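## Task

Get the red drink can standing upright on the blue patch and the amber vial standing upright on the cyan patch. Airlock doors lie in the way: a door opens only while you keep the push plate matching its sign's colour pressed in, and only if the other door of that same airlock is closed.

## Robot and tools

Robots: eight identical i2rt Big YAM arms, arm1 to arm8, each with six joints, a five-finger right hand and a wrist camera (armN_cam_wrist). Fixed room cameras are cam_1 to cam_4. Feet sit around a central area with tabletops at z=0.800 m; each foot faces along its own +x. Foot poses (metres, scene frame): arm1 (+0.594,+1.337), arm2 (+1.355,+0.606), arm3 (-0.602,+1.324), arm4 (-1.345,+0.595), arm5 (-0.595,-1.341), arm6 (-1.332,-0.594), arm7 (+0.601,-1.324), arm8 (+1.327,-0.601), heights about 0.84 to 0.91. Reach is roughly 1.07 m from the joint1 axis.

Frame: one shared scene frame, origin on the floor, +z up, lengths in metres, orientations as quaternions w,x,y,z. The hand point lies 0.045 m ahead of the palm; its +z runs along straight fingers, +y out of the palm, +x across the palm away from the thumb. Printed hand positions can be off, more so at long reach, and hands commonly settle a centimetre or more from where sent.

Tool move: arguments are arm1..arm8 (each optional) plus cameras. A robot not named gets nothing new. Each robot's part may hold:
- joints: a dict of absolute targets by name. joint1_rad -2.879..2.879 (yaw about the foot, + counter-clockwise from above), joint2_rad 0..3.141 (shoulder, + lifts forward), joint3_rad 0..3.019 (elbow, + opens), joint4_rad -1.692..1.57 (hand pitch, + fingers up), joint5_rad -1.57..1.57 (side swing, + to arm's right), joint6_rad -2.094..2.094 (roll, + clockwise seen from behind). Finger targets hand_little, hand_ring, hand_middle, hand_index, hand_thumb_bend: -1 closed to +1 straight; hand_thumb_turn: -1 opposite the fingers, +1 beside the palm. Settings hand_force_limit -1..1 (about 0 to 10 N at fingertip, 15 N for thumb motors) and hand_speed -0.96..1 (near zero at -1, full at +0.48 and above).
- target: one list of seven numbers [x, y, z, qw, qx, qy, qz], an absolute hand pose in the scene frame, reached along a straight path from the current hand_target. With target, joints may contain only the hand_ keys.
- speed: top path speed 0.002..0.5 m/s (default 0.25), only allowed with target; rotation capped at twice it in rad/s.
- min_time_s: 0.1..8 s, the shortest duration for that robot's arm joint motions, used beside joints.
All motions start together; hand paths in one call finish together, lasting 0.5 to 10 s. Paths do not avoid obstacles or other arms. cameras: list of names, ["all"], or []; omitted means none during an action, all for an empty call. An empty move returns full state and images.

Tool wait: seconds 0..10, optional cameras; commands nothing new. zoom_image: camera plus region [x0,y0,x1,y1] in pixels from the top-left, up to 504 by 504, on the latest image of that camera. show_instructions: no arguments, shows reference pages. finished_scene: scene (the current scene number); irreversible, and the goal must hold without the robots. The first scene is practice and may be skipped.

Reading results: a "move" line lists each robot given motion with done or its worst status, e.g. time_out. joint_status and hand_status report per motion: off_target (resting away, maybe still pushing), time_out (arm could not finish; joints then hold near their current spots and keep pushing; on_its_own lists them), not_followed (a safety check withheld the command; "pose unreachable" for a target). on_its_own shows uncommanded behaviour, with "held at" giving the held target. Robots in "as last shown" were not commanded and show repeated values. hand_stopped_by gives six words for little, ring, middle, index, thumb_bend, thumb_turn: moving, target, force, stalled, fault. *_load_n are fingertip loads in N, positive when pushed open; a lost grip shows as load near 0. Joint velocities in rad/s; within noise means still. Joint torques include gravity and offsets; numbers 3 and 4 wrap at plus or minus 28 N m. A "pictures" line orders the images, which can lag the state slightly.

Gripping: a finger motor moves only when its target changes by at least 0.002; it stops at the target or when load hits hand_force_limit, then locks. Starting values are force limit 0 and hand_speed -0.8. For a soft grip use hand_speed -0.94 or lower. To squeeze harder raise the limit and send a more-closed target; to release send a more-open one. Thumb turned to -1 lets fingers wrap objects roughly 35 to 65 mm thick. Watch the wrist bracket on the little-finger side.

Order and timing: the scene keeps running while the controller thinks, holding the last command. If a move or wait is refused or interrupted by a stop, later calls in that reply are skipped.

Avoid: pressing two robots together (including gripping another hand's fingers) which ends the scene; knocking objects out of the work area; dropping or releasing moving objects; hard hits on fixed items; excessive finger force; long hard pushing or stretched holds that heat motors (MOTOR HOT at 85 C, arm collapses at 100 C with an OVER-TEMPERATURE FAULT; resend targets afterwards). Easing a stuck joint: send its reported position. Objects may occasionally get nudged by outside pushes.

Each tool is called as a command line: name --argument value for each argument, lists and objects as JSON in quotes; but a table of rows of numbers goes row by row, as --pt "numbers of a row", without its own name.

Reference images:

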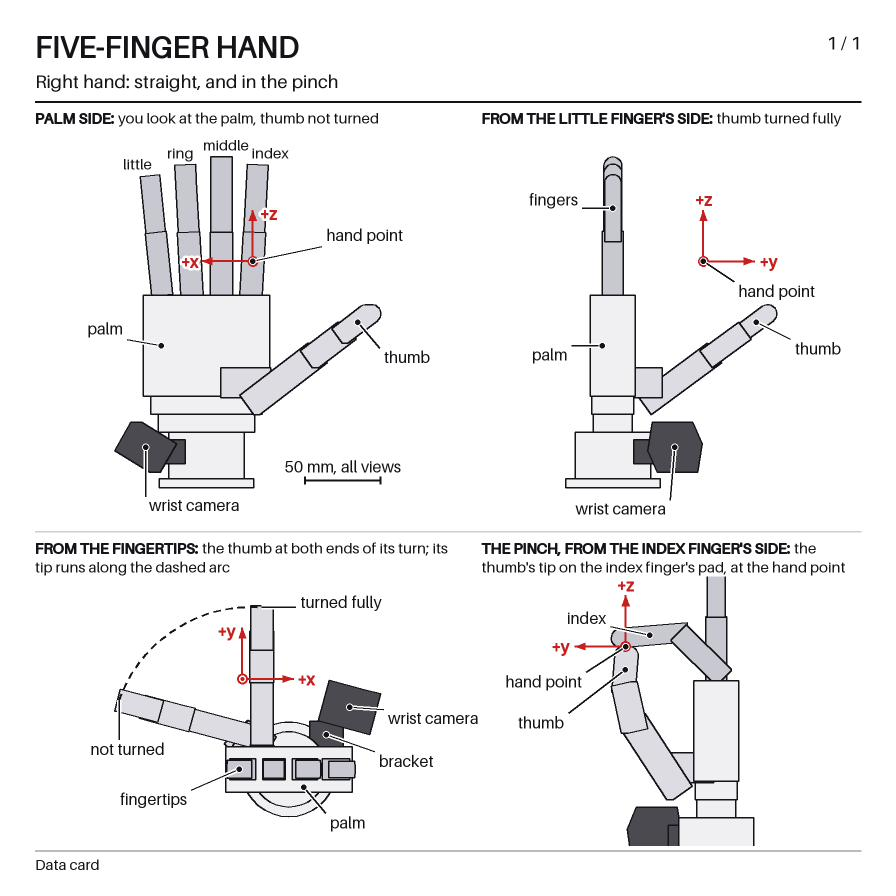

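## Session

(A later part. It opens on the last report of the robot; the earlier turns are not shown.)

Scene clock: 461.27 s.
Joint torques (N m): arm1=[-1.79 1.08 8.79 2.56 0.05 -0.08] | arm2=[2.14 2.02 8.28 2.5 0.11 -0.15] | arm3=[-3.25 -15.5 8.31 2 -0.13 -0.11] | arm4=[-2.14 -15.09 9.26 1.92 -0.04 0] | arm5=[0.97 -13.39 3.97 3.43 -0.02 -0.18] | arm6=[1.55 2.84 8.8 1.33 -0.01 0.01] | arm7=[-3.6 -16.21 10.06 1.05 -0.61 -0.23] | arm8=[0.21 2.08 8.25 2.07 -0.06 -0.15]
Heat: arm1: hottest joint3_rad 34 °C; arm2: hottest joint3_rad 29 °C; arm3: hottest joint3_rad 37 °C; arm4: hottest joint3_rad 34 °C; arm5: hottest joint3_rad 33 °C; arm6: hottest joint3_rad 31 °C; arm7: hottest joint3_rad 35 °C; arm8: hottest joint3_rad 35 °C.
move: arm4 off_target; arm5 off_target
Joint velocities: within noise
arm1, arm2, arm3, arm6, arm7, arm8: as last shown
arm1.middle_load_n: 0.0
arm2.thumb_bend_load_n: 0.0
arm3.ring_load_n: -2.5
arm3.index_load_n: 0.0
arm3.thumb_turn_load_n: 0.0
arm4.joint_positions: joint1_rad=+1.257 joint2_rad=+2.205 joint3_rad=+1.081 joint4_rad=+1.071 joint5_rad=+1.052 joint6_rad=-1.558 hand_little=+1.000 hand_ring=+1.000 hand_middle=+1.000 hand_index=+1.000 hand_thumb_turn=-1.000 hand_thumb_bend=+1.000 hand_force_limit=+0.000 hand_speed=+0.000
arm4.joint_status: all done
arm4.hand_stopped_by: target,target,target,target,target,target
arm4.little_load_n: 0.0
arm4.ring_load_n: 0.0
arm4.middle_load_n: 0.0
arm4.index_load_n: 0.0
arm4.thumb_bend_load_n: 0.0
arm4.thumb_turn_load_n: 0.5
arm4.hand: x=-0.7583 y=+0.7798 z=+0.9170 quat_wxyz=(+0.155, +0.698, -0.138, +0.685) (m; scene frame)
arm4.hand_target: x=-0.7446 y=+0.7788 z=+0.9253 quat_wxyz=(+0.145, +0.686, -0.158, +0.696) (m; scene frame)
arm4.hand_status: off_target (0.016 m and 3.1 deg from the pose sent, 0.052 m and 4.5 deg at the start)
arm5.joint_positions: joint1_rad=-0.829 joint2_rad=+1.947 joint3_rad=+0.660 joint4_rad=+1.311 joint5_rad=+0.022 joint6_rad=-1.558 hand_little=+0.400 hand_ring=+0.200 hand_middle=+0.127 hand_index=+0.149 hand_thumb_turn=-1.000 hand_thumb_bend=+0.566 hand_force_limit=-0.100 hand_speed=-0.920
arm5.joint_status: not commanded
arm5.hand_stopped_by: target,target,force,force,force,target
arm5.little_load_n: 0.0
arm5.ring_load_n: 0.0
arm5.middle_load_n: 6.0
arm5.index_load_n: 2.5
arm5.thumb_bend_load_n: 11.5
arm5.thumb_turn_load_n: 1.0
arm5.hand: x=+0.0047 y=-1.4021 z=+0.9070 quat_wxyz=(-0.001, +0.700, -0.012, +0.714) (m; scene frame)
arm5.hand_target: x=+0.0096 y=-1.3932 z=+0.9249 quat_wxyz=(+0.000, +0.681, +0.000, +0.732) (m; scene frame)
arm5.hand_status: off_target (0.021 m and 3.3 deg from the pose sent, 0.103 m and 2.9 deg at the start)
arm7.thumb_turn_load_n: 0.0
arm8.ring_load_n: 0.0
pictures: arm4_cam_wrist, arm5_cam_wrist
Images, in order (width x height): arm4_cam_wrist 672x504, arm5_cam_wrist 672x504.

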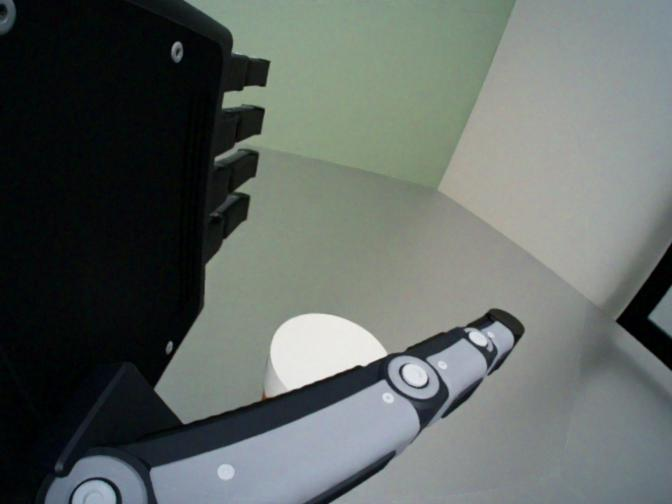

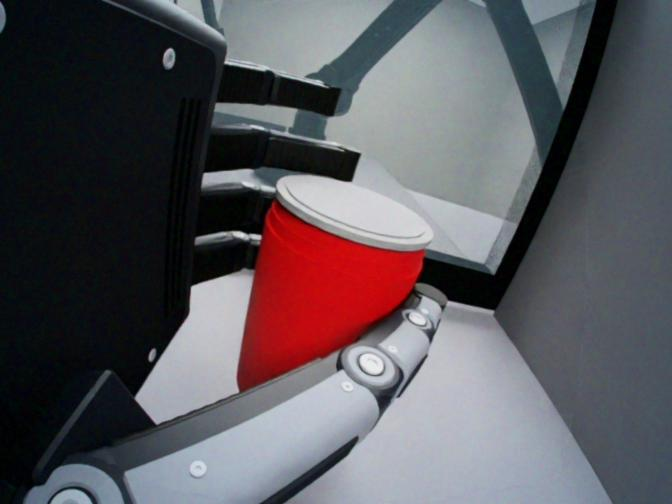

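move --arm4 '{"target":[-0.742,0.773,0.866,0.145,0.685,-0.158,0.695],"speed":0.06}' --arm5 '{"target":[0.010,-1.393,0.894,0,0.681,0,0.732],"speed":0.04}' --cameras '["arm5_cam_wrist"]'

move --arm4 '{"joints":{"hand_index":-0.4,"hand_middle":-0.4,"hand_thumb_bend":-0.4,"hand_ring":0.3,"hand_little":0.5,"hand_force_limit":-0.2,"hand_speed":-0.92}}' --arm5 '{"target":[0.010,-1.393,0.886,0,0.681,0,0.732],"speed":0.04}' --cameras '["arm4_cam_wrist","arm5_cam_wrist"]'

Scene clock: 473.63 s.
Joint torques (N m): arm1=[-1.79 0.97 8.81 2.54 0.05 -0.08] | arm2=[2.49 2.37 8.06 2.52 0.06 -0.22] | arm3=[-3.25 -15.5 8.34 2 -0.13 -0.1] | arm4=[-2.14 -15.74 7.82 1.95 -0.04 0] | arm5=[0.97 -12.69 4.38 3.14 -0.02 -0.16] | arm6=[1.67 3.14 8.79 1.42 0 0.01] | arm7=[-3.6 -16.26 10.07 1.05 -0.61 -0.23] | arm8=[0.15 2.08 8.24 2.07 -0.07 -0.15]
Heat: arm1: hottest joint3_rad 34 °C; arm2: hottest joint3_rad 29 °C; arm3: hottest joint3_rad 37 °C; arm4: hottest joint3_rad 33 °C; arm5: hottest joint3_rad 32 °C; arm6: hottest joint3_rad 31 °C; arm7: hottest joint3_rad 35 °C; arm8: hottest joint3_rad 35 °C.
move: arm4 off_target; arm5 off_target
Joint velocities: within noise
arm1.joint_positions: joint1_rad=+0.806 joint2_rad=+0.631 joint3_rad=+1.351 joint4_rad=-1.536 joint5_rad=+0.000 joint6_rad=-1.200 hand_little=+1.000 hand_ring=+1.000 hand_middle=+1.000 hand_index=+1.000 hand_thumb_turn=+1.000 hand_thumb_bend=+1.000 hand_force_limit=+0.000 hand_speed=-0.800
arm1.joint_status: not commanded
arm1.hand_stopped_by: target,target,target,target,target,target
arm1.little_load_n: 0.0
arm1.ring_load_n: 0.0
arm1.middle_load_n: 0.0
arm1.index_load_n: 0.0
arm1.thumb_bend_load_n: 0.0
arm1.thumb_turn_load_n: 0.0
arm1.hand: x=+0.5855 y=+1.1425 z=+1.3020 quat_wxyz=(+0.177, +0.596, -0.713, +0.324) (m; scene frame)
arm1.hand_target: x=+0.5857 y=+1.1417 z=+1.3138 quat_wxyz=(+0.184, +0.593, -0.708, +0.336) (m; scene frame)
arm1.hand_status: not commanded
arm2.joint_positions: joint1_rad=-0.604 joint2_rad=+0.646 joint3_rad=+1.465 joint4_rad=-1.536 joint5_rad=+0.000 joint6_rad=-1.200 hand_little=+1.000 hand_ring=+1.000 hand_middle=+1.000 hand_index=+1.000 hand_thumb_turn=+1.000 hand_thumb_bend=+1.000 hand_force_limit=+0.000 hand_speed=-0.800
arm2.joint_status: not commanded
arm2.hand_stopped_by: target,target,target,target,target,target
arm2.little_load_n: 0.0
arm2.ring_load_n: 0.0
arm2.middle_load_n: 0.0
arm2.index_load_n: 0.0
arm2.thumb_bend_load_n: 0.0
arm2.thumb_turn_load_n: 0.0
arm2.hand: x=+1.1585 y=+0.6280 z=+1.3679 quat_wxyz=(+0.402, -0.125, -0.903, +0.089) (m; scene frame)
arm2.hand_target: x=+1.1592 y=+0.6280 z=+1.3753 quat_wxyz=(+0.410, -0.125, -0.899, +0.091) (m; scene frame)
arm2.hand_status: not commanded
arm3, arm7: as last shown
arm4.joint_positions: joint1_rad=+1.247 joint2_rad=+2.349 joint3_rad=+1.123 joint4_rad=+1.177 joint5_rad=+1.042 joint6_rad=-1.558 hand_little=+1.000 hand_ring=+1.000 hand_middle=+1.000 hand_index=+1.000 hand_thumb_turn=-1.000 hand_thumb_bend=+1.000 hand_force_limit=+0.000 hand_speed=+0.000
arm4.joint_status: not commanded
arm4.hand_stopped_by: target,target,target,target,target,target
arm4.little_load_n: 0.0
arm4.ring_load_n: 0.0
arm4.middle_load_n: 0.0
arm4.index_load_n: 0.0
arm4.thumb_bend_load_n: 0.0
arm4.thumb_turn_load_n: 0.5
arm4.hand: x=-0.7546 y=+0.7750 z=+0.8598 quat_wxyz=(+0.154, +0.697, -0.140, +0.686) (m; scene frame)
arm4.hand_target: x=-0.7424 y=+0.7728 z=+0.8663 quat_wxyz=(+0.145, +0.686, -0.158, +0.696) (m; scene frame)
arm4.hand_status: off_target (0.014 m and 2.9 deg from the pose sent, 0.054 m and 3.1 deg at the start)
arm5.joint_positions: joint1_rad=-0.829 joint2_rad=+2.037 joint3_rad=+0.660 joint4_rad=+1.408 joint5_rad=+0.022 joint6_rad=-1.560 hand_little=+0.400 hand_ring=+0.200 hand_middle=+0.127 hand_index=+0.149 hand_thumb_turn=-1.000 hand_thumb_bend=+0.566 hand_force_limit=-0.100 hand_speed=-0.920
arm5.joint_status: not commanded
arm5.hand_stopped_by: target,target,force,force,force,target
arm5.little_load_n: 0.0
arm5.ring_load_n: 0.0
arm5.middle_load_n: 6.5
arm5.index_load_n: 1.5
arm5.thumb_bend_load_n: 11.5
arm5.thumb_turn_load_n: 0.0
arm5.hand: x=-0.0001 y=-1.4021 z=+0.8810 quat_wxyz=(+0.000, +0.698, -0.011, +0.716) (m; scene frame)
arm5.hand_target: x=+0.0094 y=-1.3931 z=+0.8941 quat_wxyz=(+0.000, +0.681, -0.001, +0.732) (m; scene frame)
arm5.hand_status: off_target (0.019 m and 2.9 deg from the pose sent, 0.017 m and 3.3 deg at the start)
arm6.joint_positions: joint1_rad=-0.042 joint2_rad=+0.616 joint3_rad=+1.476 joint4_rad=-1.536 joint5_rad=+0.000 joint6_rad=-1.200 hand_little=+1.000 hand_ring=+1.000 hand_middle=+1.000 hand_index=+1.000 hand_thumb_turn=+1.000 hand_thumb_bend=+1.000 hand_force_limit=+0.000 hand_speed=-0.800
arm6.joint_status: not commanded
arm6.hand_stopped_by: target,target,target,target,target,target
arm6.little_load_n: 0.0
arm6.ring_load_n: 0.0
arm6.middle_load_n: 0.0
arm6.index_load_n: 0.0
arm6.thumb_bend_load_n: 0.0
arm6.thumb_turn_load_n: 0.0
arm6.hand: x=-1.1586 y=-0.5311 z=+1.3333 quat_wxyz=(-0.208, +0.895, +0.108, +0.380) (m; scene frame)
arm6.hand_target: x=-1.1595 y=-0.5318 z=+1.3416 quat_wxyz=(-0.213, +0.890, +0.107, +0.389) (m; scene frame)
arm6.hand_status: not commanded
arm7.thumb_turn_load_n: 0.5
arm8.joint_positions: joint1_rad=+0.481 joint2_rad=+0.606 joint3_rad=+1.446 joint4_rad=-1.536 joint5_rad=+0.000 joint6_rad=-1.200 hand_little=+1.000 hand_ring=+1.000 hand_middle=+1.000 hand_index=+1.000 hand_thumb_turn=+1.000 hand_thumb_bend=+1.000 hand_force_limit=+0.000 hand_speed=-0.800
arm8.joint_status: not commanded
arm8.hand_stopped_by: target,target,target,target,target,target
arm8.little_load_n: 0.0
arm8.ring_load_n: 0.0
arm8.middle_load_n: 0.5
arm8.index_load_n: 0.0
arm8.thumb_bend_load_n: 0.0
arm8.thumb_turn_load_n: 0.0
arm8.hand: x=+1.1528 y=-0.5378 z=+1.3264 quat_wxyz=(-0.418, +0.222, +0.880, -0.046) (m; scene frame)
arm8.hand_target: x=+1.1530 y=-0.5379 z=+1.3369 quat_wxyz=(-0.430, +0.220, +0.874, -0.048) (m; scene frame)
arm8.hand_status: not commanded
pictures: arm5_cam_wrist
Images, in order (width x height): arm5_cam_wrist 672x504.

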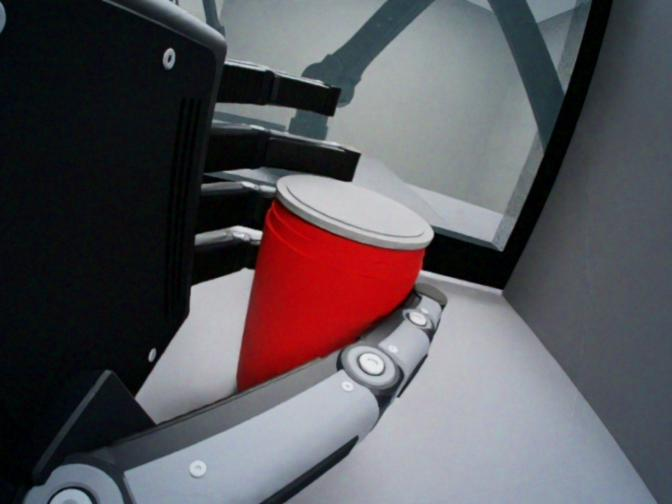

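Scene clock: 479.20 s.
Joint torques (N m): arm1=[-1.79 1.03 8.8 2.51 0.04 -0.08] | arm2=[0.91 2.2 8.2 2.47 0.06 -0.21] | arm3=[-3.19 -15.44 8.36 2.03 -0.12 -0.11] | arm4=[-2.08 -15.74 7.8 1.94 -0.03 -0.01] | arm5=[0.97 -12.1 4.42 2.81 -0.04 -0.07] | arm6=[1.67 3.08 8.77 1.37 -0.01 0.01] | arm7=[-3.6 -16.26 10.07 1.05 -0.61 -0.23] | arm8=[0.21 2.02 8.25 2.11 -0.06 -0.15]
Heat: arm1: hottest joint3_rad 34 °C; arm2: hottest joint3_rad 29 °C; arm3: hottest joint3_rad 37 °C; arm4: hottest joint3_rad 33 °C; arm5: hottest joint3_rad 32 °C; arm6: hottest joint3_rad 31 °C; arm7: hottest joint3_rad 35 °C; arm8: hottest joint3_rad 35 °C.
move: arm4 off_target; arm5 moving
Joint velocities: within noise
arm1, arm2, arm3, arm6, arm7, arm8: as last shown
arm3.little_load_n: 0.5
arm3.thumb_turn_load_n: 0.5
arm4.joint_positions: joint1_rad=+1.246 joint2_rad=+2.349 joint3_rad=+1.123 joint4_rad=+1.177 joint5_rad=+1.041 joint6_rad=-1.558 hand_little=+0.500 hand_ring=+0.300 hand_middle=-0.234 hand_index=-0.234 hand_thumb_turn=-1.000 hand_thumb_bend=+0.364 hand_force_limit=-0.200 hand_speed=-0.920
arm4.joint_status: hand_middle off_target (ended at -0.234, target -0.400); hand_index off_target (ended at -0.234, target -0.400); hand_thumb_bend off_target (ended at +0.364, target -0.400); the others done
arm4.hand_stopped_by: target,target,moving,moving,moving,target
arm4.little_load_n: 0.0
arm4.ring_load_n: 0.0
arm4.middle_load_n: 0.0
arm4.index_load_n: 0.0
arm4.thumb_bend_load_n: 0.0
arm4.thumb_turn_load_n: 0.0
arm4.hand: x=-0.7545 y=+0.7748 z=+0.8598 quat_wxyz=(+0.154, +0.697, -0.140, +0.686) (m; scene frame)
arm4.hand_target: x=-0.7424 y=+0.7729 z=+0.8663 quat_wxyz=(+0.145, +0.686, -0.158, +0.696) (m; scene frame)
arm4.hand_status: not commanded
arm5.joint_positions: joint1_rad=-0.829 joint2_rad=+2.056 joint3_rad=+0.664 joint4_rad=+1.438 joint5_rad=+0.022 joint6_rad=-1.570 hand_little=+0.400 hand_ring=+0.200 hand_middle=+0.127 hand_index=+0.149 hand_thumb_turn=-1.000 hand_thumb_bend=+0.566 hand_force_limit=-0.100 hand_speed=-0.920
arm5.joint_status: not commanded
arm5.hand_stopped_by: target,target,force,force,force,target
arm5.little_load_n: 0.0
arm5.ring_load_n: 0.0
arm5.middle_load_n: 7.0
arm5.index_load_n: -0.5
arm5.thumb_bend_load_n: 10.0
arm5.thumb_turn_load_n: -0.5
arm5.hand: x=+0.0001 y=-1.4024 z=+0.8799 quat_wxyz=(+0.003, +0.693, -0.008, +0.721) (m; scene frame)
arm5.hand_target: x=+0.0095 y=-1.3930 z=+0.8860 quat_wxyz=(+0.000, +0.681, +0.000, +0.732) (m; scene frame)
arm5.hand_status: moving (0.015 m and 2.0 deg from the pose sent, 0.015 m and 2.9 deg at the start)
arm7.middle_load_n: -0.5
arm8.middle_load_n: 0.0
pictures: arm4_cam_wrist, arm5_cam_wrist
Images, in order (width x height): arm4_cam_wrist 672x504, arm5_cam_wrist 672x504.

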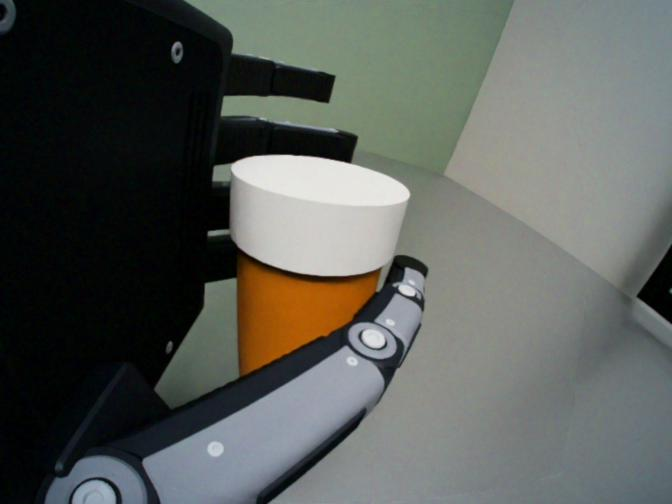

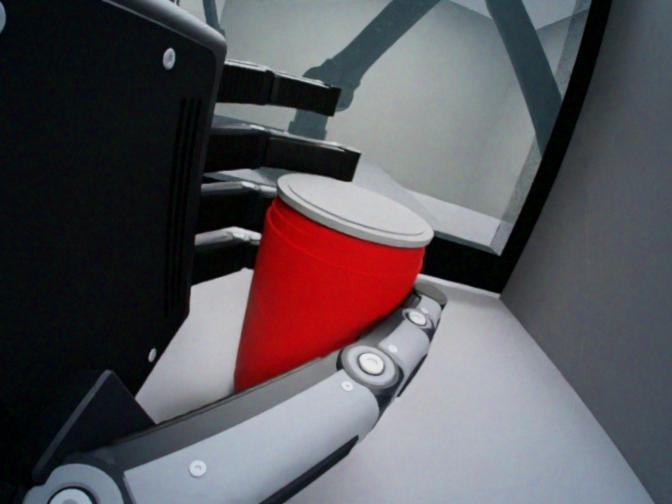

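move --arm5 '{"target":[0.010,-1.395,0.893,0,0.684,0,0.729],"speed":0.04,"joints":{"hand_index":0.6,"hand_middle":0.6,"hand_thumb_bend":1,"hand_speed":-0.9}}' --cameras '["arm4_cam_wrist","arm5_cam_wrist"]'

Scene clock: 487.77 s.
Joint torques (N m): arm1=[-1.73 1.14 8.8 2.54 0.04 -0.08] | arm2=[1.61 2.37 8.25 2.25 0.06 -0.19] | arm3=[-3.19 -15.56 8.29 2 -0.13 -0.11] | arm4=[-1.85 -15.68 7.79 1.88 -0.03 -0.01] | arm5=[0.5 -14.62 4.04 1.7 -0.11 -0.07] | arm6=[1.55 3.25 8.8 1.39 0 0.02] | arm7=[-3.6 -16.21 10.06 1.05 -0.61 -0.23] | arm8=[0.21 2.08 8.25 2.07 -0.07 -0.15]
Heat: arm1: hottest joint3_rad 34 °C; arm2: hottest joint3_rad 29 °C; arm3: hottest joint3_rad 37 °C; arm4: hottest joint3_rad 32 °C; arm5: hottest joint3_rad 31 °C; arm6: hottest joint3_rad 31 °C; arm7: hottest joint3_rad 35 °C; arm8: hottest joint3_rad 35 °C.
move: arm5 off_target
Joint velocities: within noise
arm1, arm2, arm3, arm4, arm6, arm7, arm8: as last shown
arm2.index_load_n: -0.5
arm3.little_load_n: 0.0
arm4.joint_positions: joint1_rad=+1.244 joint2_rad=+2.349 joint3_rad=+1.123 joint4_rad=+1.178 joint5_rad=+1.041 joint6_rad=-1.558 hand_little=+0.500 hand_ring=+0.300 hand_middle=-0.307 hand_index=-0.397 hand_thumb_turn=-1.000 hand_thumb_bend=+0.314 hand_force_limit=-0.200 hand_speed=-0.920
arm4.hand_stopped_by: target,target,force,force,force,target
arm4.ring_load_n: -0.5
arm4.middle_load_n: 5.5
arm4.index_load_n: 4.0
arm4.thumb_bend_load_n: 6.5
arm4.thumb_turn_load_n: 0.5
arm4.on_its_own: hand_middle moved -0.074 toward your old target -0.400; hand_index moved -0.164 to your old target -0.400; hand_thumb_bend moved -0.050 toward your old target -0.400
arm4.hand: x=-0.7540 y=+0.7735 z=+0.8600 quat_wxyz=(+0.155, +0.697, -0.141, +0.686) (m; scene frame)
arm4.hand_target: x=-0.7424 y=+0.7728 z=+0.8663 quat_wxyz=(+0.145, +0.686, -0.158, +0.696) (m; scene frame)
arm5.joint_positions: joint1_rad=-0.829 joint2_rad=+2.056 joint3_rad=+0.664 joint4_rad=+1.433 joint5_rad=+0.019 joint6_rad=-1.570 hand_little=+0.400 hand_ring=+0.200 hand_middle=+0.600 hand_index=+0.600 hand_thumb_turn=-1.000 hand_thumb_bend=+1.000 hand_force_limit=-0.100 hand_speed=-0.900
arm5.joint_status: all done
arm5.hand_stopped_by: target,target,target,target,target,target
arm5.little_load_n: 0.0
arm5.ring_load_n: 0.0
arm5.middle_load_n: 0.0
arm5.index_load_n: 0.0
arm5.thumb_bend_load_n: 0.0
arm5.thumb_turn_load_n: 0.0
arm5.hand: x=+0.0002 y=-1.4018 z=+0.8788 quat_wxyz=(+0.002, +0.694, -0.007, +0.720) (m; scene frame)
arm5.hand_target: x=+0.0096 y=-1.3951 z=+0.8932 quat_wxyz=(+0.000, +0.684, +0.000, +0.729) (m; scene frame)
arm5.hand_status: off_target (0.019 m and 1.8 deg from the pose sent, 0.018 m and 1.6 deg at the start)
arm7.middle_load_n: 0.0
arm8.middle_load_n: 0.5
pictures: arm4_cam_wrist, arm5_cam_wrist
Images, in order (width x height): arm4_cam_wrist 672x504, arm5_cam_wrist 672x504.

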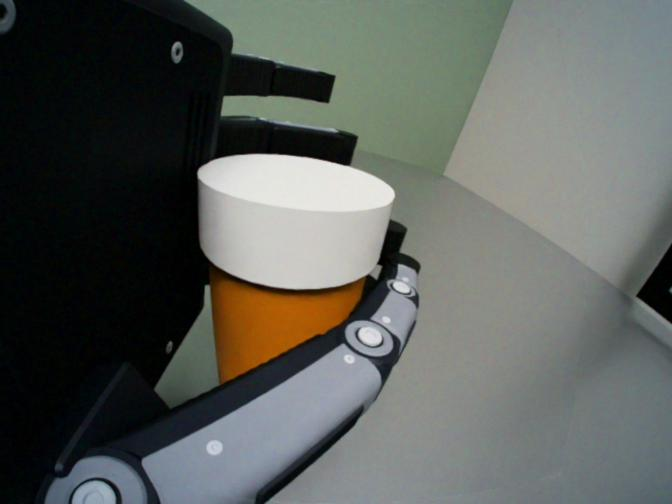

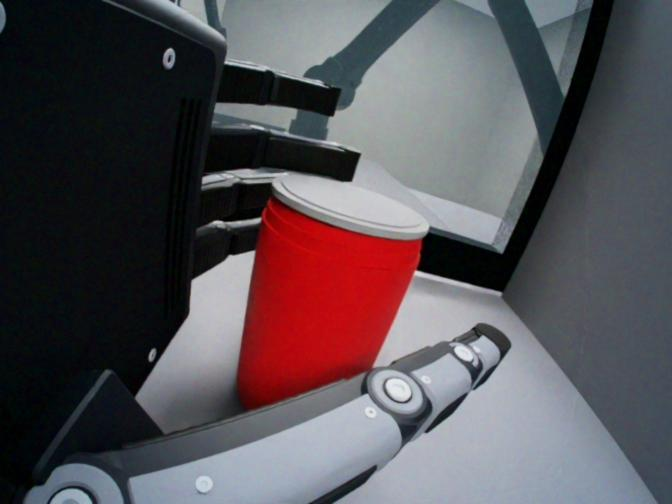

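move --arm4 '{"target":[-0.742,0.773,1.06,0.145,0.685,-0.158,0.695],"speed":0.15}' --arm5 '{"target":[0.010,-1.395,1.05,0,0.690,0,0.724],"speed":0.12}' --cameras '["arm4_cam_wrist","arm5_cam_wrist"]'

Scene clock: 494.43 s.
Joint torques (N m): arm1=[-1.79 1.08 8.79 2.56 0.04 -0.08] | arm2=[2.02 2.08 8.23 2.43 0.07 -0.17] | arm3=[-3.14 -15.56 8.34 2.04 -0.13 -0.1] | arm4=[-2.08 -15.62 9.94 1.06 -0.05 -0.02] | arm5=[0.67 -12.04 8.31 1.74 -0.04 -0.06] | arm6=[1.49 3.02 8.76 1.36 0 0] | arm7=[-3.6 -16.26 10.07 1.06 -0.61 -0.23] | arm8=[0.15 2.08 8.23 2.1 -0.06 -0.15]
Heat: arm1: hottest joint3_rad 34 °C; arm2: hottest joint3_rad 29 °C; arm3: hottest joint3_rad 37 °C; arm4: hottest joint3_rad 32 °C; arm5: hottest joint3_rad 31 °C; arm6: hottest joint3_rad 31 °C; arm7: hottest joint3_rad 35 °C; arm8: hottest joint3_rad 35 °C.
move: arm4 off_target; arm5 off_target
Joint velocities: within noise
arm1, arm2, arm3, arm6, arm8: as last shown
arm1.thumb_bend_load_n: 0.5
arm3.little_load_n: 0.5
arm3.thumb_turn_load_n: 0.0
arm4.joint_positions: joint1_rad=+1.244 joint2_rad=+1.927 joint3_rad=+1.090 joint4_rad=+0.805 joint5_rad=+1.039 joint6_rad=-1.558 hand_little=+0.500 hand_ring=+0.300 hand_middle=-0.307 hand_index=-0.397 hand_thumb_turn=-1.000 hand_thumb_bend=+0.314 hand_force_limit=-0.200 hand_speed=-0.920
arm4.joint_status: not commanded
arm4.hand_stopped_by: target,target,force,force,force,target
arm4.little_load_n: 0.0
arm4.ring_load_n: 0.5
arm4.middle_load_n: 5.5
arm4.index_load_n: 3.5
arm4.thumb_bend_load_n: 6.5
arm4.thumb_turn_load_n: 0.5
arm4.hand: x=-0.7495 y=+0.7789 z=+1.0470 quat_wxyz=(+0.150, +0.693, -0.144, +0.690) (m; scene frame)
arm4.hand_target: x=-0.7424 y=+0.7730 z=+1.0600 quat_wxyz=(+0.145, +0.685, -0.158, +0.696) (m; scene frame)
arm4.hand_status: off_target (0.016 m and 2.0 deg from the pose sent, 0.200 m and 2.8 deg at the start)
arm5.joint_positions: joint1_rad=-0.829 joint2_rad=+1.560 joint3_rad=+0.664 joint4_rad=+0.904 joint5_rad=+0.019 joint6_rad=-1.570 hand_little=+0.400 hand_ring=+0.200 hand_middle=+0.600 hand_index=+0.600 hand_thumb_turn=-1.000 hand_thumb_bend=+1.000 hand_force_limit=-0.100 hand_speed=-0.900
arm5.joint_status: not commanded
arm5.hand_stopped_by: target,target,target,target,target,target
arm5.little_load_n: 0.0
arm5.ring_load_n: 0.0
arm5.middle_load_n: 0.0
arm5.index_load_n: 0.0
arm5.thumb_bend_load_n: 0.0
arm5.thumb_turn_load_n: 0.0
arm5.hand: x=-0.0021 y=-1.4025 z=+1.0238 quat_wxyz=(+0.003, +0.706, -0.006, +0.708) (m; scene frame)
arm5.hand_target: x=+0.0089 y=-1.3951 z=+1.0503 quat_wxyz=(+0.000, +0.690, +0.000, +0.724) (m; scene frame)
arm5.hand_status: off_target (0.030 m and 2.7 deg from the pose sent, 0.172 m and 1.0 deg at the start)
arm7.joint_positions: joint1_rad=+1.897 joint2_rad=+2.123 joint3_rad=+1.212 joint4_rad=+0.905 joint5_rad=+0.985 joint6_rad=-1.566 hand_little=-1.000 hand_ring=-1.000 hand_middle=-1.000 hand_index=-1.000 hand_thumb_turn=-1.000 hand_thumb_bend=+1.000 hand_force_limit=+0.000 hand_speed=+0.000
arm7.joint_status: not commanded
arm7.hand_stopped_by: target,target,target,target,target,target
arm7.little_load_n: 0.0
arm7.ring_load_n: -3.0
arm7.middle_load_n: 0.0
arm7.index_load_n: 0.0
arm7.thumb_bend_load_n: 0.0
arm7.thumb_turn_load_n: 0.5
arm7.hand: x=+0.0915 y=-1.7662 z=+0.9472 quat_wxyz=(-0.702, -0.011, +0.712, -0.006) (m; scene frame)
arm7.hand_target: x=+0.0635 y=-1.7631 z=+0.9556 quat_wxyz=(-0.707, +0.000, +0.707, +0.000) (m; scene frame)
arm7.hand_status: not commanded
arm8.middle_load_n: 0.0
pictures: arm4_cam_wrist, arm5_cam_wrist
Images, in order (width x height): arm4_cam_wrist 672x504, arm5_cam_wrist 672x504.

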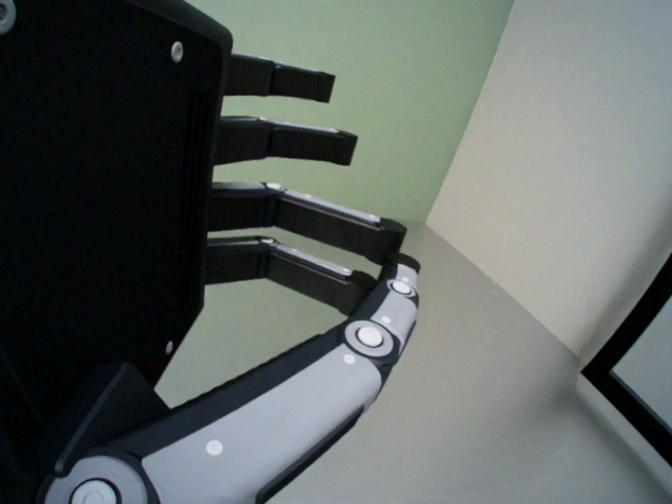

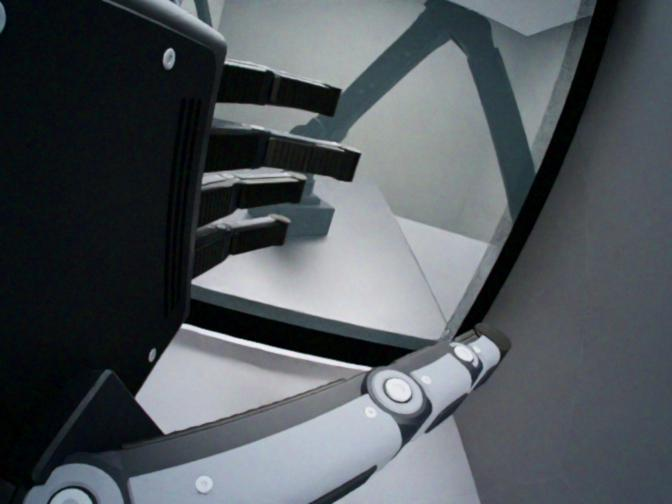

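move --arm4 '{"joints":{"hand_index":1,"hand_middle":1,"hand_thumb_bend":-0.8,"hand_little":1,"hand_ring":1,"hand_speed":0}}' --arm5 '{"target":[-0.24,-1.41,1.22,0,0.7,0,0.714],"speed":0.25}' --cameras '["arm4_cam_wrist","cam_2","cam_3"]'

zoom_image --camera "cam_2" --region '[430, 240, 570, 350]'

zoom_image --camera "cam_3" --region '[500, 140, 700, 320]'

Scene clock: 502.70 s.
Joint torques (N m): arm1=[-1.79 1.14 8.8 2.55 0.05 -0.08] | arm2=[1.9 2.55 8.2 2.4 0.08 -0.2] | arm3=[-3.14 -15.5 8.32 2 -0.13 -0.11] | arm4=[-2.08 -15.68 9.99 1.09 -0.02 -0.01] | arm5=[-1.9 0.15 12.98 1.72 -0.12 -0.05] | arm6=[1.73 2.9 8.77 1.35 0 0.01] | arm7=[-3.6 -16.26 10.06 1.05 -0.61 -0.23] | arm8=[0.21 2.02 8.25 2.09 -0.07 -0.15]
Heat: arm1: hottest joint3_rad 34 °C; arm2: hottest joint3_rad 29 °C; arm3: hottest joint3_rad 37 °C; arm4: hottest joint3_rad 32 °C; arm5: hottest joint3_rad 31 °C; arm6: hottest joint3_rad 31 °C; arm7: hottest joint3_rad 35 °C; arm8: hottest joint3_rad 35 °C.
move: arm4 off_target; arm5 off_target
Joint velocities: within noise
arm1, arm2, arm3, arm6, arm7, arm8: as last shown
arm1.thumb_bend_load_n: 0.0
arm2.index_load_n: 0.0
arm3.little_load_n: 0.0
arm4.joint_positions: joint1_rad=+1.243 joint2_rad=+1.927 joint3_rad=+1.090 joint4_rad=+0.805 joint5_rad=+1.038 joint6_rad=-1.558 hand_little=+1.000 hand_ring=+1.000 hand_middle=+1.000 hand_index=+1.000 hand_thumb_turn=-1.000 hand_thumb_bend=+0.313 hand_force_limit=-0.200 hand_speed=+0.000
arm4.joint_status: hand_thumb_bend off_target (ended at +0.313, target -0.800); the others done
arm4.hand_stopped_by: target,target,target,target,force,target
arm4.little_load_n: 0.0
arm4.ring_load_n: 0.0
arm4.middle_load_n: 0.0
arm4.index_load_n: 0.0
arm4.thumb_bend_load_n: 0.0
arm4.thumb_turn_load_n: 0.5
arm4.hand: x=-0.7493 y=+0.7788 z=+1.0470 quat_wxyz=(+0.150, +0.693, -0.144, +0.690) (m; scene frame)
arm4.hand_target: x=-0.7423 y=+0.7729 z=+1.0600 quat_wxyz=(+0.145, +0.685, -0.158, +0.696) (m; scene frame)
arm4.hand_status: not commanded
arm5.joint_positions: joint1_rad=-0.855 joint2_rad=+0.428 joint3_rad=+0.495 joint4_rad=-0.108 joint5_rad=-0.034 joint6_rad=-1.570 hand_little=+0.400 hand_ring=+0.200 hand_middle=+0.600 hand_index=+0.600 hand_thumb_turn=-1.000 hand_thumb_bend=+1.000 hand_force_limit=-0.100 hand_speed=-0.900
arm5.joint_status: not commanded
arm5.hand_stopped_by: target,target,target,target,target,target
arm5.little_load_n: 0.0
arm5.ring_load_n: 0.0
arm5.middle_load_n: 0.0
arm5.index_load_n: 0.0
arm5.thumb_bend_load_n: 0.0
arm5.thumb_turn_load_n: 0.5
arm5.hand: x=-0.2392 y=-1.4035 z=+1.1753 quat_wxyz=(-0.007, +0.723, +0.003, +0.691) (m; scene frame)
arm5.hand_target: x=-0.2425 y=-1.4094 z=+1.2190 quat_wxyz=(+0.000, +0.700, +0.000, +0.714) (m; scene frame)
arm5.hand_status: off_target (0.045 m and 3.8 deg from the pose sent, 0.308 m and 1.2 deg at the start)
arm8.little_load_n: 0.5
pictures: arm4_cam_wrist, cam_2, cam_3
Images, in order (width x height): arm4_cam_wrist 672x504, cam_2 896x504, cam_3 896x504.

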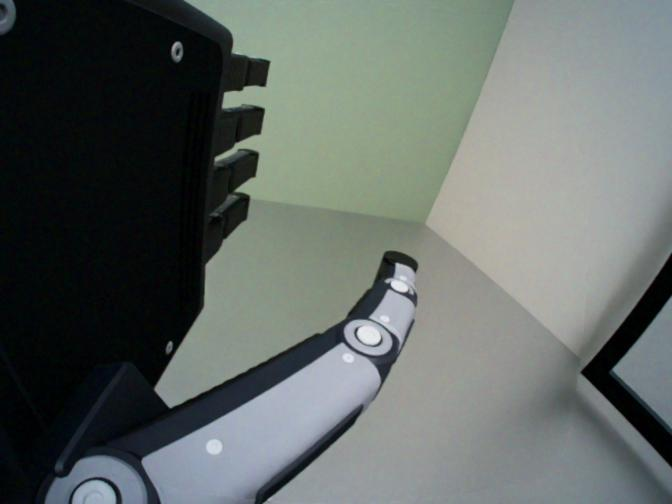

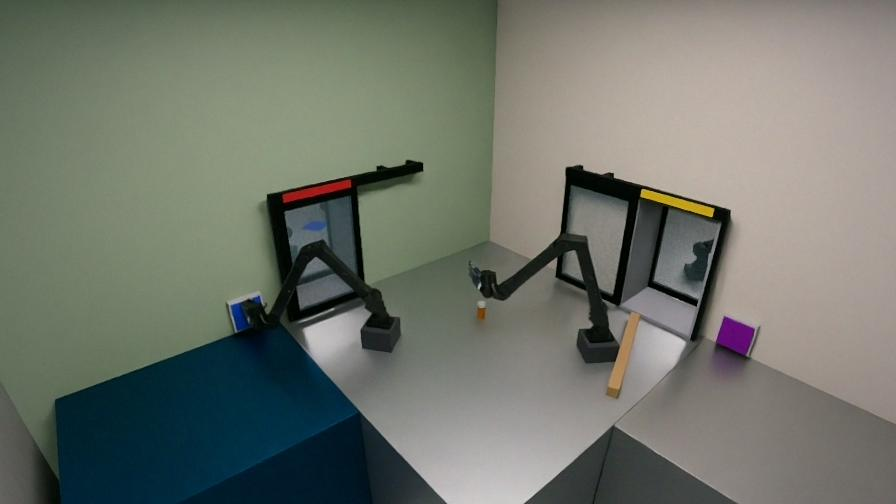

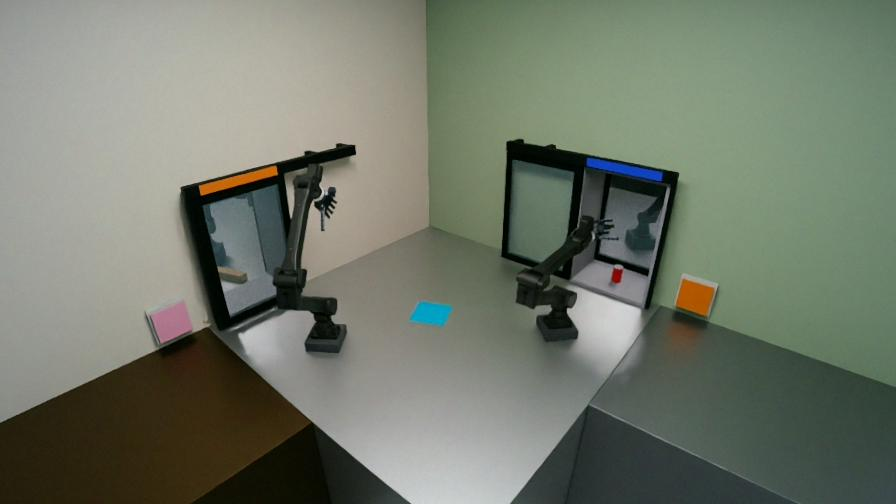

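Scaled by 3.600 from the camera's 896x504 image, which has a finer 1280x720 frame.

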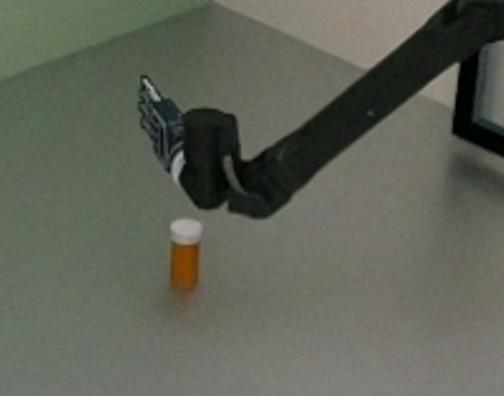

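Scaled by 2.520 from the camera's 896x504 image, which has a finer 1280x720 frame.

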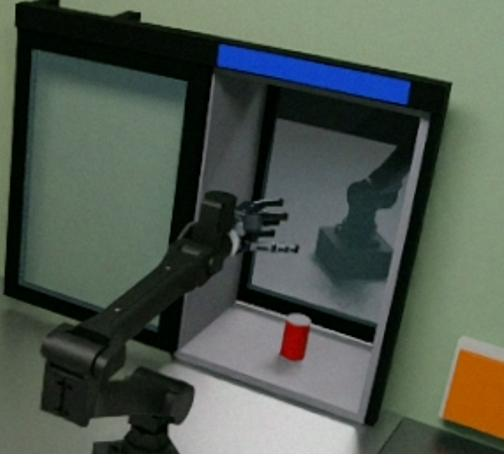

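move --arm4 '{"target":[-0.722,0.793,1.0,0.145,0.685,-0.158,0.695],"speed":0.15,"joints":{"hand_thumb_bend":-0.79}}' --arm5 '{"joints":{"joint1_rad":-1.5,"joint2_rad":0.63,"joint3_rad":1.35,"joint4_rad":-0.8,"joint5_rad":-0.665,"joint6_rad":-1.571,"hand_little":-1,"hand_ring":-1,"hand_middle":-1,"hand_index":-1,"hand_force_limit":0,"hand_speed":0},"min_time_s":2.5}' --cameras '["arm4_cam_wrist","cam_3"]'

Scene clock: 544.67 s.
Joint torques (N m): arm1=[-1.85 1.08 8.8 2.54 0.05 -0.08] | arm2=[1.61 2.08 8.24 2.37 0.02 -0.19] | arm3=[-3.25 -15.44 8.32 2.03 -0.12 -0.11] | arm4=[-1.26 -15.91 11.25 1.94 0.15 0] | arm5=[-1.9 2.02 10.4 1.57 -0.18 -0.02] | arm6=[1.61 2.96 8.76 1.43 -0.01 0.01] | arm7=[-3.6 -16.21 10.06 1.05 -0.61 -0.23] | arm8=[0.15 2.02 8.24 2.06 -0.06 -0.15]
Heat: arm1: hottest joint3_rad 34 °C; arm2: hottest joint3_rad 29 °C; arm3: hottest joint3_rad 37 °C; arm4: hottest joint3_rad 32 °C; arm5: hottest joint3_rad 34 °C; arm6: hottest joint3_rad 31 °C; arm7: hottest joint3_rad 35 °C; arm8: hottest joint3_rad 36 °C.
move: arm4 off_target; arm5 done
Joint velocities: within noise
arm1, arm2, arm6, arm7, arm8: as last shown
arm3.joint_positions: joint1_rad=+1.959 joint2_rad=+2.223 joint3_rad=+1.200 joint4_rad=+0.991 joint5_rad=+1.006 joint6_rad=-1.590 hand_little=-1.000 hand_ring=-1.001 hand_middle=-1.000 hand_index=-1.000 hand_thumb_turn=-1.000 hand_thumb_bend=+1.000 hand_force_limit=+0.000 hand_speed=+0.000
arm3.joint_status: not commanded
arm3.hand_stopped_by: target,target,target,target,target,target
arm3.little_load_n: 0.0
arm3.ring_load_n: -2.5
arm3.middle_load_n: 0.0
arm3.index_load_n: 0.0
arm3.thumb_bend_load_n: 0.0
arm3.thumb_turn_load_n: 0.5
arm3.hand: x=-0.1120 y=+1.7671 z=+0.9357 quat_wxyz=(+0.002, +0.716, +0.025, +0.697) (m; scene frame)
arm3.hand_target: x=-0.0890 y=+1.7638 z=+0.9454 quat_wxyz=(+0.000, +0.707, +0.000, +0.707) (m; scene frame)
arm3.hand_status: not commanded
arm4.joint_positions: joint1_rad=+1.243 joint2_rad=+2.084 joint3_rad=+1.143 joint4_rad=+0.874 joint5_rad=+1.044 joint6_rad=-1.557 hand_little=+1.000 hand_ring=+1.000 hand_middle=+1.000 hand_index=+1.000 hand_thumb_turn=-1.000 hand_thumb_bend=-0.790 hand_force_limit=-0.200 hand_speed=+0.000
arm4.joint_status: all done
arm4.hand_stopped_by: target,target,target,target,target,target
arm4.little_load_n: 0.0
arm4.ring_load_n: 0.0
arm4.middle_load_n: 0.0
arm4.index_load_n: 0.0
arm4.thumb_bend_load_n: 0.0
arm4.thumb_turn_load_n: 0.0
arm4.hand: x=-0.7351 y=+0.7879 z=+0.9833 quat_wxyz=(+0.160, +0.701, -0.138, +0.682) (m; scene frame)
arm4.hand_target: x=-0.7228 y=+0.7925 z=+1.0002 quat_wxyz=(+0.145, +0.686, -0.158, +0.696) (m; scene frame)
arm4.hand_status: off_target (0.022 m and 3.8 deg from the pose sent, 0.056 m and 2.0 deg at the start)
arm5.joint_positions: joint1_rad=-1.483 joint2_rad=+0.620 joint3_rad=+1.298 joint4_rad=-0.792 joint5_rad=-0.663 joint6_rad=-1.570 hand_little=-1.000 hand_ring=-1.000 hand_middle=-1.000 hand_index=-1.000 hand_thumb_turn=-1.000 hand_thumb_bend=+1.000 hand_force_limit=+0.000 hand_speed=+0.000
arm5.joint_status: all done
arm5.hand_stopped_by: target,target,target,target,target,target
arm5.little_load_n: 0.0
arm5.ring_load_n: 0.0
arm5.middle_load_n: 0.0
arm5.index_load_n: 0.0
arm5.thumb_bend_load_n: 0.0
arm5.thumb_turn_load_n: 0.5
arm5.hand: x=-0.3025 y=-1.4734 z=+1.4269 quat_wxyz=(-0.032, +0.739, -0.021, +0.673) (m; scene frame)
arm5.hand_target: x=-0.3089 y=-1.4746 z=+1.4506 quat_wxyz=(-0.019, +0.730, -0.019, +0.683) (m; scene frame)
arm5.hand_status: not commanded
arm8.little_load_n: 0.0
pictures: arm4_cam_wrist, cam_3
Images, in order (width x height): arm4_cam_wrist 672x504, cam_3 896x504.

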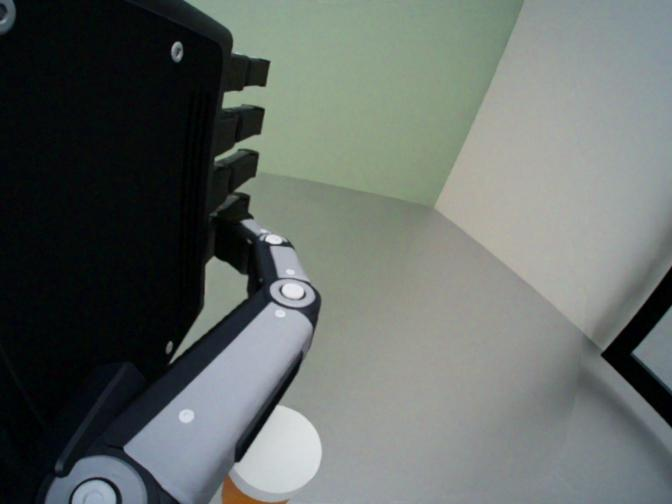

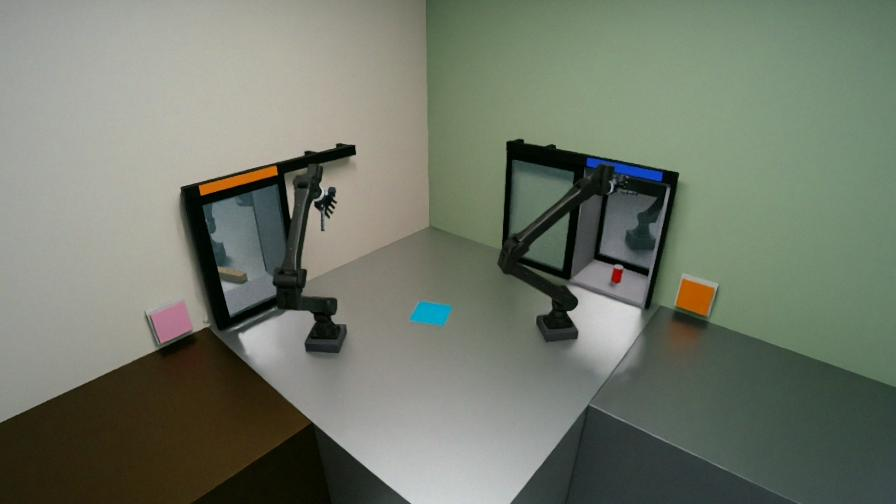

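move --arm4 '{"target":[-0.725,0.802,0.925,0.145,0.685,-0.158,0.695],"speed":0.1,"joints":{"hand_thumb_bend":1}}' --arm5 '{"joints":{"joint1_rad":-1.936,"joint2_rad":1.89,"joint3_rad":0.898,"joint4_rad":0.99,"joint5_rad":-1.101,"joint6_rad":-1.571},"min_time_s":3}' --arm3 '{"target":[-0.16,1.765,0.945,0,0.7071,0,0.7071],"speed":0.12}' --cameras '["arm4_cam_wrist","cam_3"]'

Scene clock: 562.33 s.
Joint torques (N m): arm1=[-1.73 1.08 8.8 2.52 0.04 -0.08] | arm2=[2.02 2.08 8.18 2.47 0.06 -0.16] | arm3=[-0.38 -18.32 4.05 2.11 0 -0.14] | arm4=[0.03 -16.03 9.77 1.94 0.15 -0.01] | arm5=[-16.09 22.3 2.07 -7.98 4.69 2.3] | arm6=[1.79 3.08 8.76 1.39 -0.01 0] | arm7=[-3.6 -16.21 10.06 1.05 -0.61 -0.23] | arm8=[0.21 2.08 8.25 2.07 -0.07 -0.15]
Heat: arm1: hottest joint3_rad 34 °C; arm2: hottest joint3_rad 29 °C; arm3: hottest joint3_rad 37 °C; arm4: hottest joint3_rad 32 °C; arm5: hottest joint5_rad 41 °C; arm6: hottest joint3_rad 31 °C; arm7: hottest joint3_rad 35 °C; arm8: hottest joint3_rad 36 °C.
move: arm3 moving; arm4 moving; arm5 time_out
Joint velocities: within noise
arm1, arm2, arm6, arm7, arm8: as last shown
arm3.joint_positions: joint1_rad=+2.032 joint2_rad=+2.223 joint3_rad=+1.138 joint4_rad=+1.060 joint5_rad=+1.112 joint6_rad=-1.590 hand_little=-1.000 hand_ring=-1.000 hand_middle=-1.000 hand_index=-1.000 hand_thumb_turn=-1.000 hand_thumb_bend=+1.000 hand_force_limit=+0.000 hand_speed=+0.000
arm3.joint_status: not commanded
arm3.hand_stopped_by: target,target,target,target,target,target
arm3.little_load_n: 0.0
arm3.ring_load_n: 0.0
arm3.middle_load_n: 0.0
arm3.index_load_n: 0.0
arm3.thumb_bend_load_n: 0.0
arm3.thumb_turn_load_n: 0.0
arm3.hand: x=-0.1604 y=+1.7626 z=+0.9257 quat_wxyz=(+0.012, +0.715, +0.013, +0.699) (m; scene frame)
arm3.hand_target: x=-0.1599 y=+1.7649 z=+0.9447 quat_wxyz=(+0.000, +0.707, +0.000, +0.707) (m; scene frame)
arm3.hand_status: moving (0.019 m and 2.4 deg from the pose sent, 0.049 m and 3.3 deg at the start)
arm4.joint_positions: joint1_rad=+1.243 joint2_rad=+2.244 joint3_rad=+1.175 joint4_rad=+1.012 joint5_rad=+1.061 joint6_rad=-1.556 hand_little=+1.000 hand_ring=+1.000 hand_middle=+1.000 hand_index=+1.000 hand_thumb_turn=-1.000 hand_thumb_bend=+1.000 hand_force_limit=-0.200 hand_speed=+0.000
arm4.joint_status: all done
arm4.hand_stopped_by: target,target,target,target,target,target
arm4.little_load_n: 0.0
arm4.ring_load_n: 0.0
arm4.middle_load_n: 0.0
arm4.index_load_n: 0.0
arm4.thumb_bend_load_n: 0.0
arm4.thumb_turn_load_n: 0.5
arm4.hand: x=-0.7337 y=+0.7873 z=+0.9155 quat_wxyz=(+0.163, +0.697, -0.146, +0.683) (m; scene frame)
arm4.hand_target: x=-0.7256 y=+0.8017 z=+0.9252 quat_wxyz=(+0.145, +0.686, -0.158, +0.695) (m; scene frame)
arm4.hand_status: moving (0.020 m and 3.2 deg from the pose sent, 0.061 m and 3.8 deg at the start)
arm5.joint_positions: joint1_rad=-1.754 joint2_rad=+1.338 joint3_rad=+0.966 joint4_rad=+1.230 joint5_rad=-1.324 joint6_rad=-1.816 hand_little=-1.000 hand_ring=-1.000 hand_middle=-1.001 hand_index=-1.000 hand_thumb_turn=-1.000 hand_thumb_bend=+1.000 hand_force_limit=+0.000 hand_speed=+0.000
arm5.joint_status: joint1_rad time_out (moved -0.271 of -0.453); joint2_rad time_out (moved +0.718 of +1.270); joint4_rad time_out (moved +2.021 of +1.782); joint5_rad time_out (moved -0.661 of -0.438); joint6_rad time_out (moved -0.246 of -0.001); the others done
arm5.hand_stopped_by: target,target,target,target,target,target
arm5.little_load_n: 0.0
arm5.ring_load_n: 0.0
arm5.middle_load_n: -7.0
arm5.index_load_n: 3.0
arm5.thumb_bend_load_n: 0.0
arm5.thumb_turn_load_n: 0.0
arm5.on_its_own: joint1_rad reads -1.754 and still pushes toward -1.936 since a time_out; joint2_rad reads +1.338 and still pushes toward +1.716 since a time_out (your +1.890 is given up); joint4_rad reads +1.230 and still pushes toward +1.003 since a time_out; joint5_rad reads -1.324 and still pushes toward -1.225 since a time_out (your -1.101 is given up); joint6_rad reads -1.816 and still pushes toward -1.571 since a time_out
arm5.hand: x=-0.1595 y=-1.6284 z=+1.3470 quat_wxyz=(+0.226, +0.452, +0.451, +0.735) (m; scene frame)
arm5.hand_target: x=-0.1762 y=-1.8073 z=+1.0626 quat_wxyz=(+0.015, +0.678, +0.102, +0.728) (m; scene frame)
arm5.hand_status: not commanded
arm7.thumb_turn_load_n: 0.0
pictures: arm4_cam_wrist, cam_3
Images, in order (width x height): arm4_cam_wrist 672x504, cam_3 896x504.

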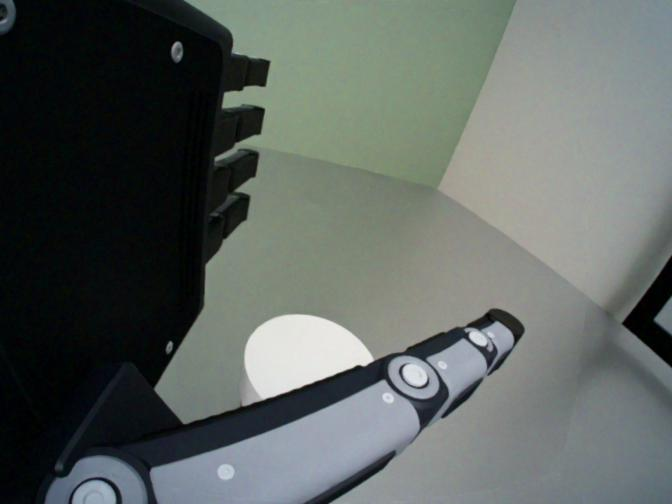

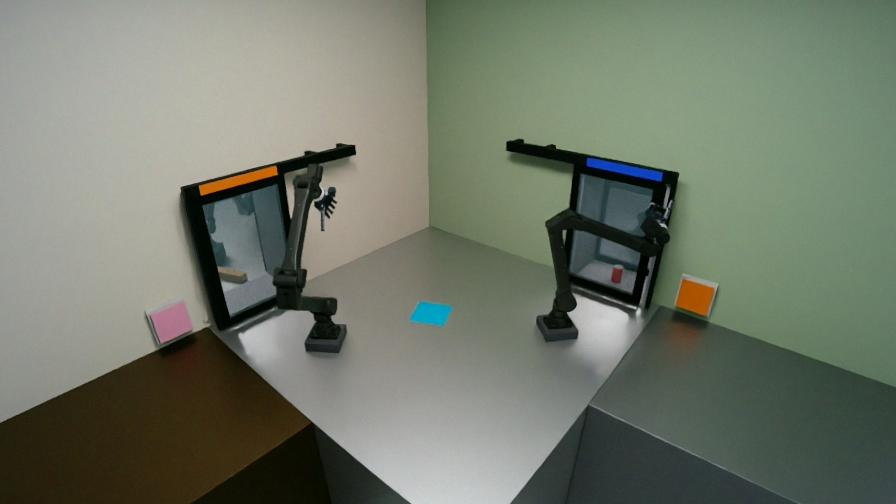

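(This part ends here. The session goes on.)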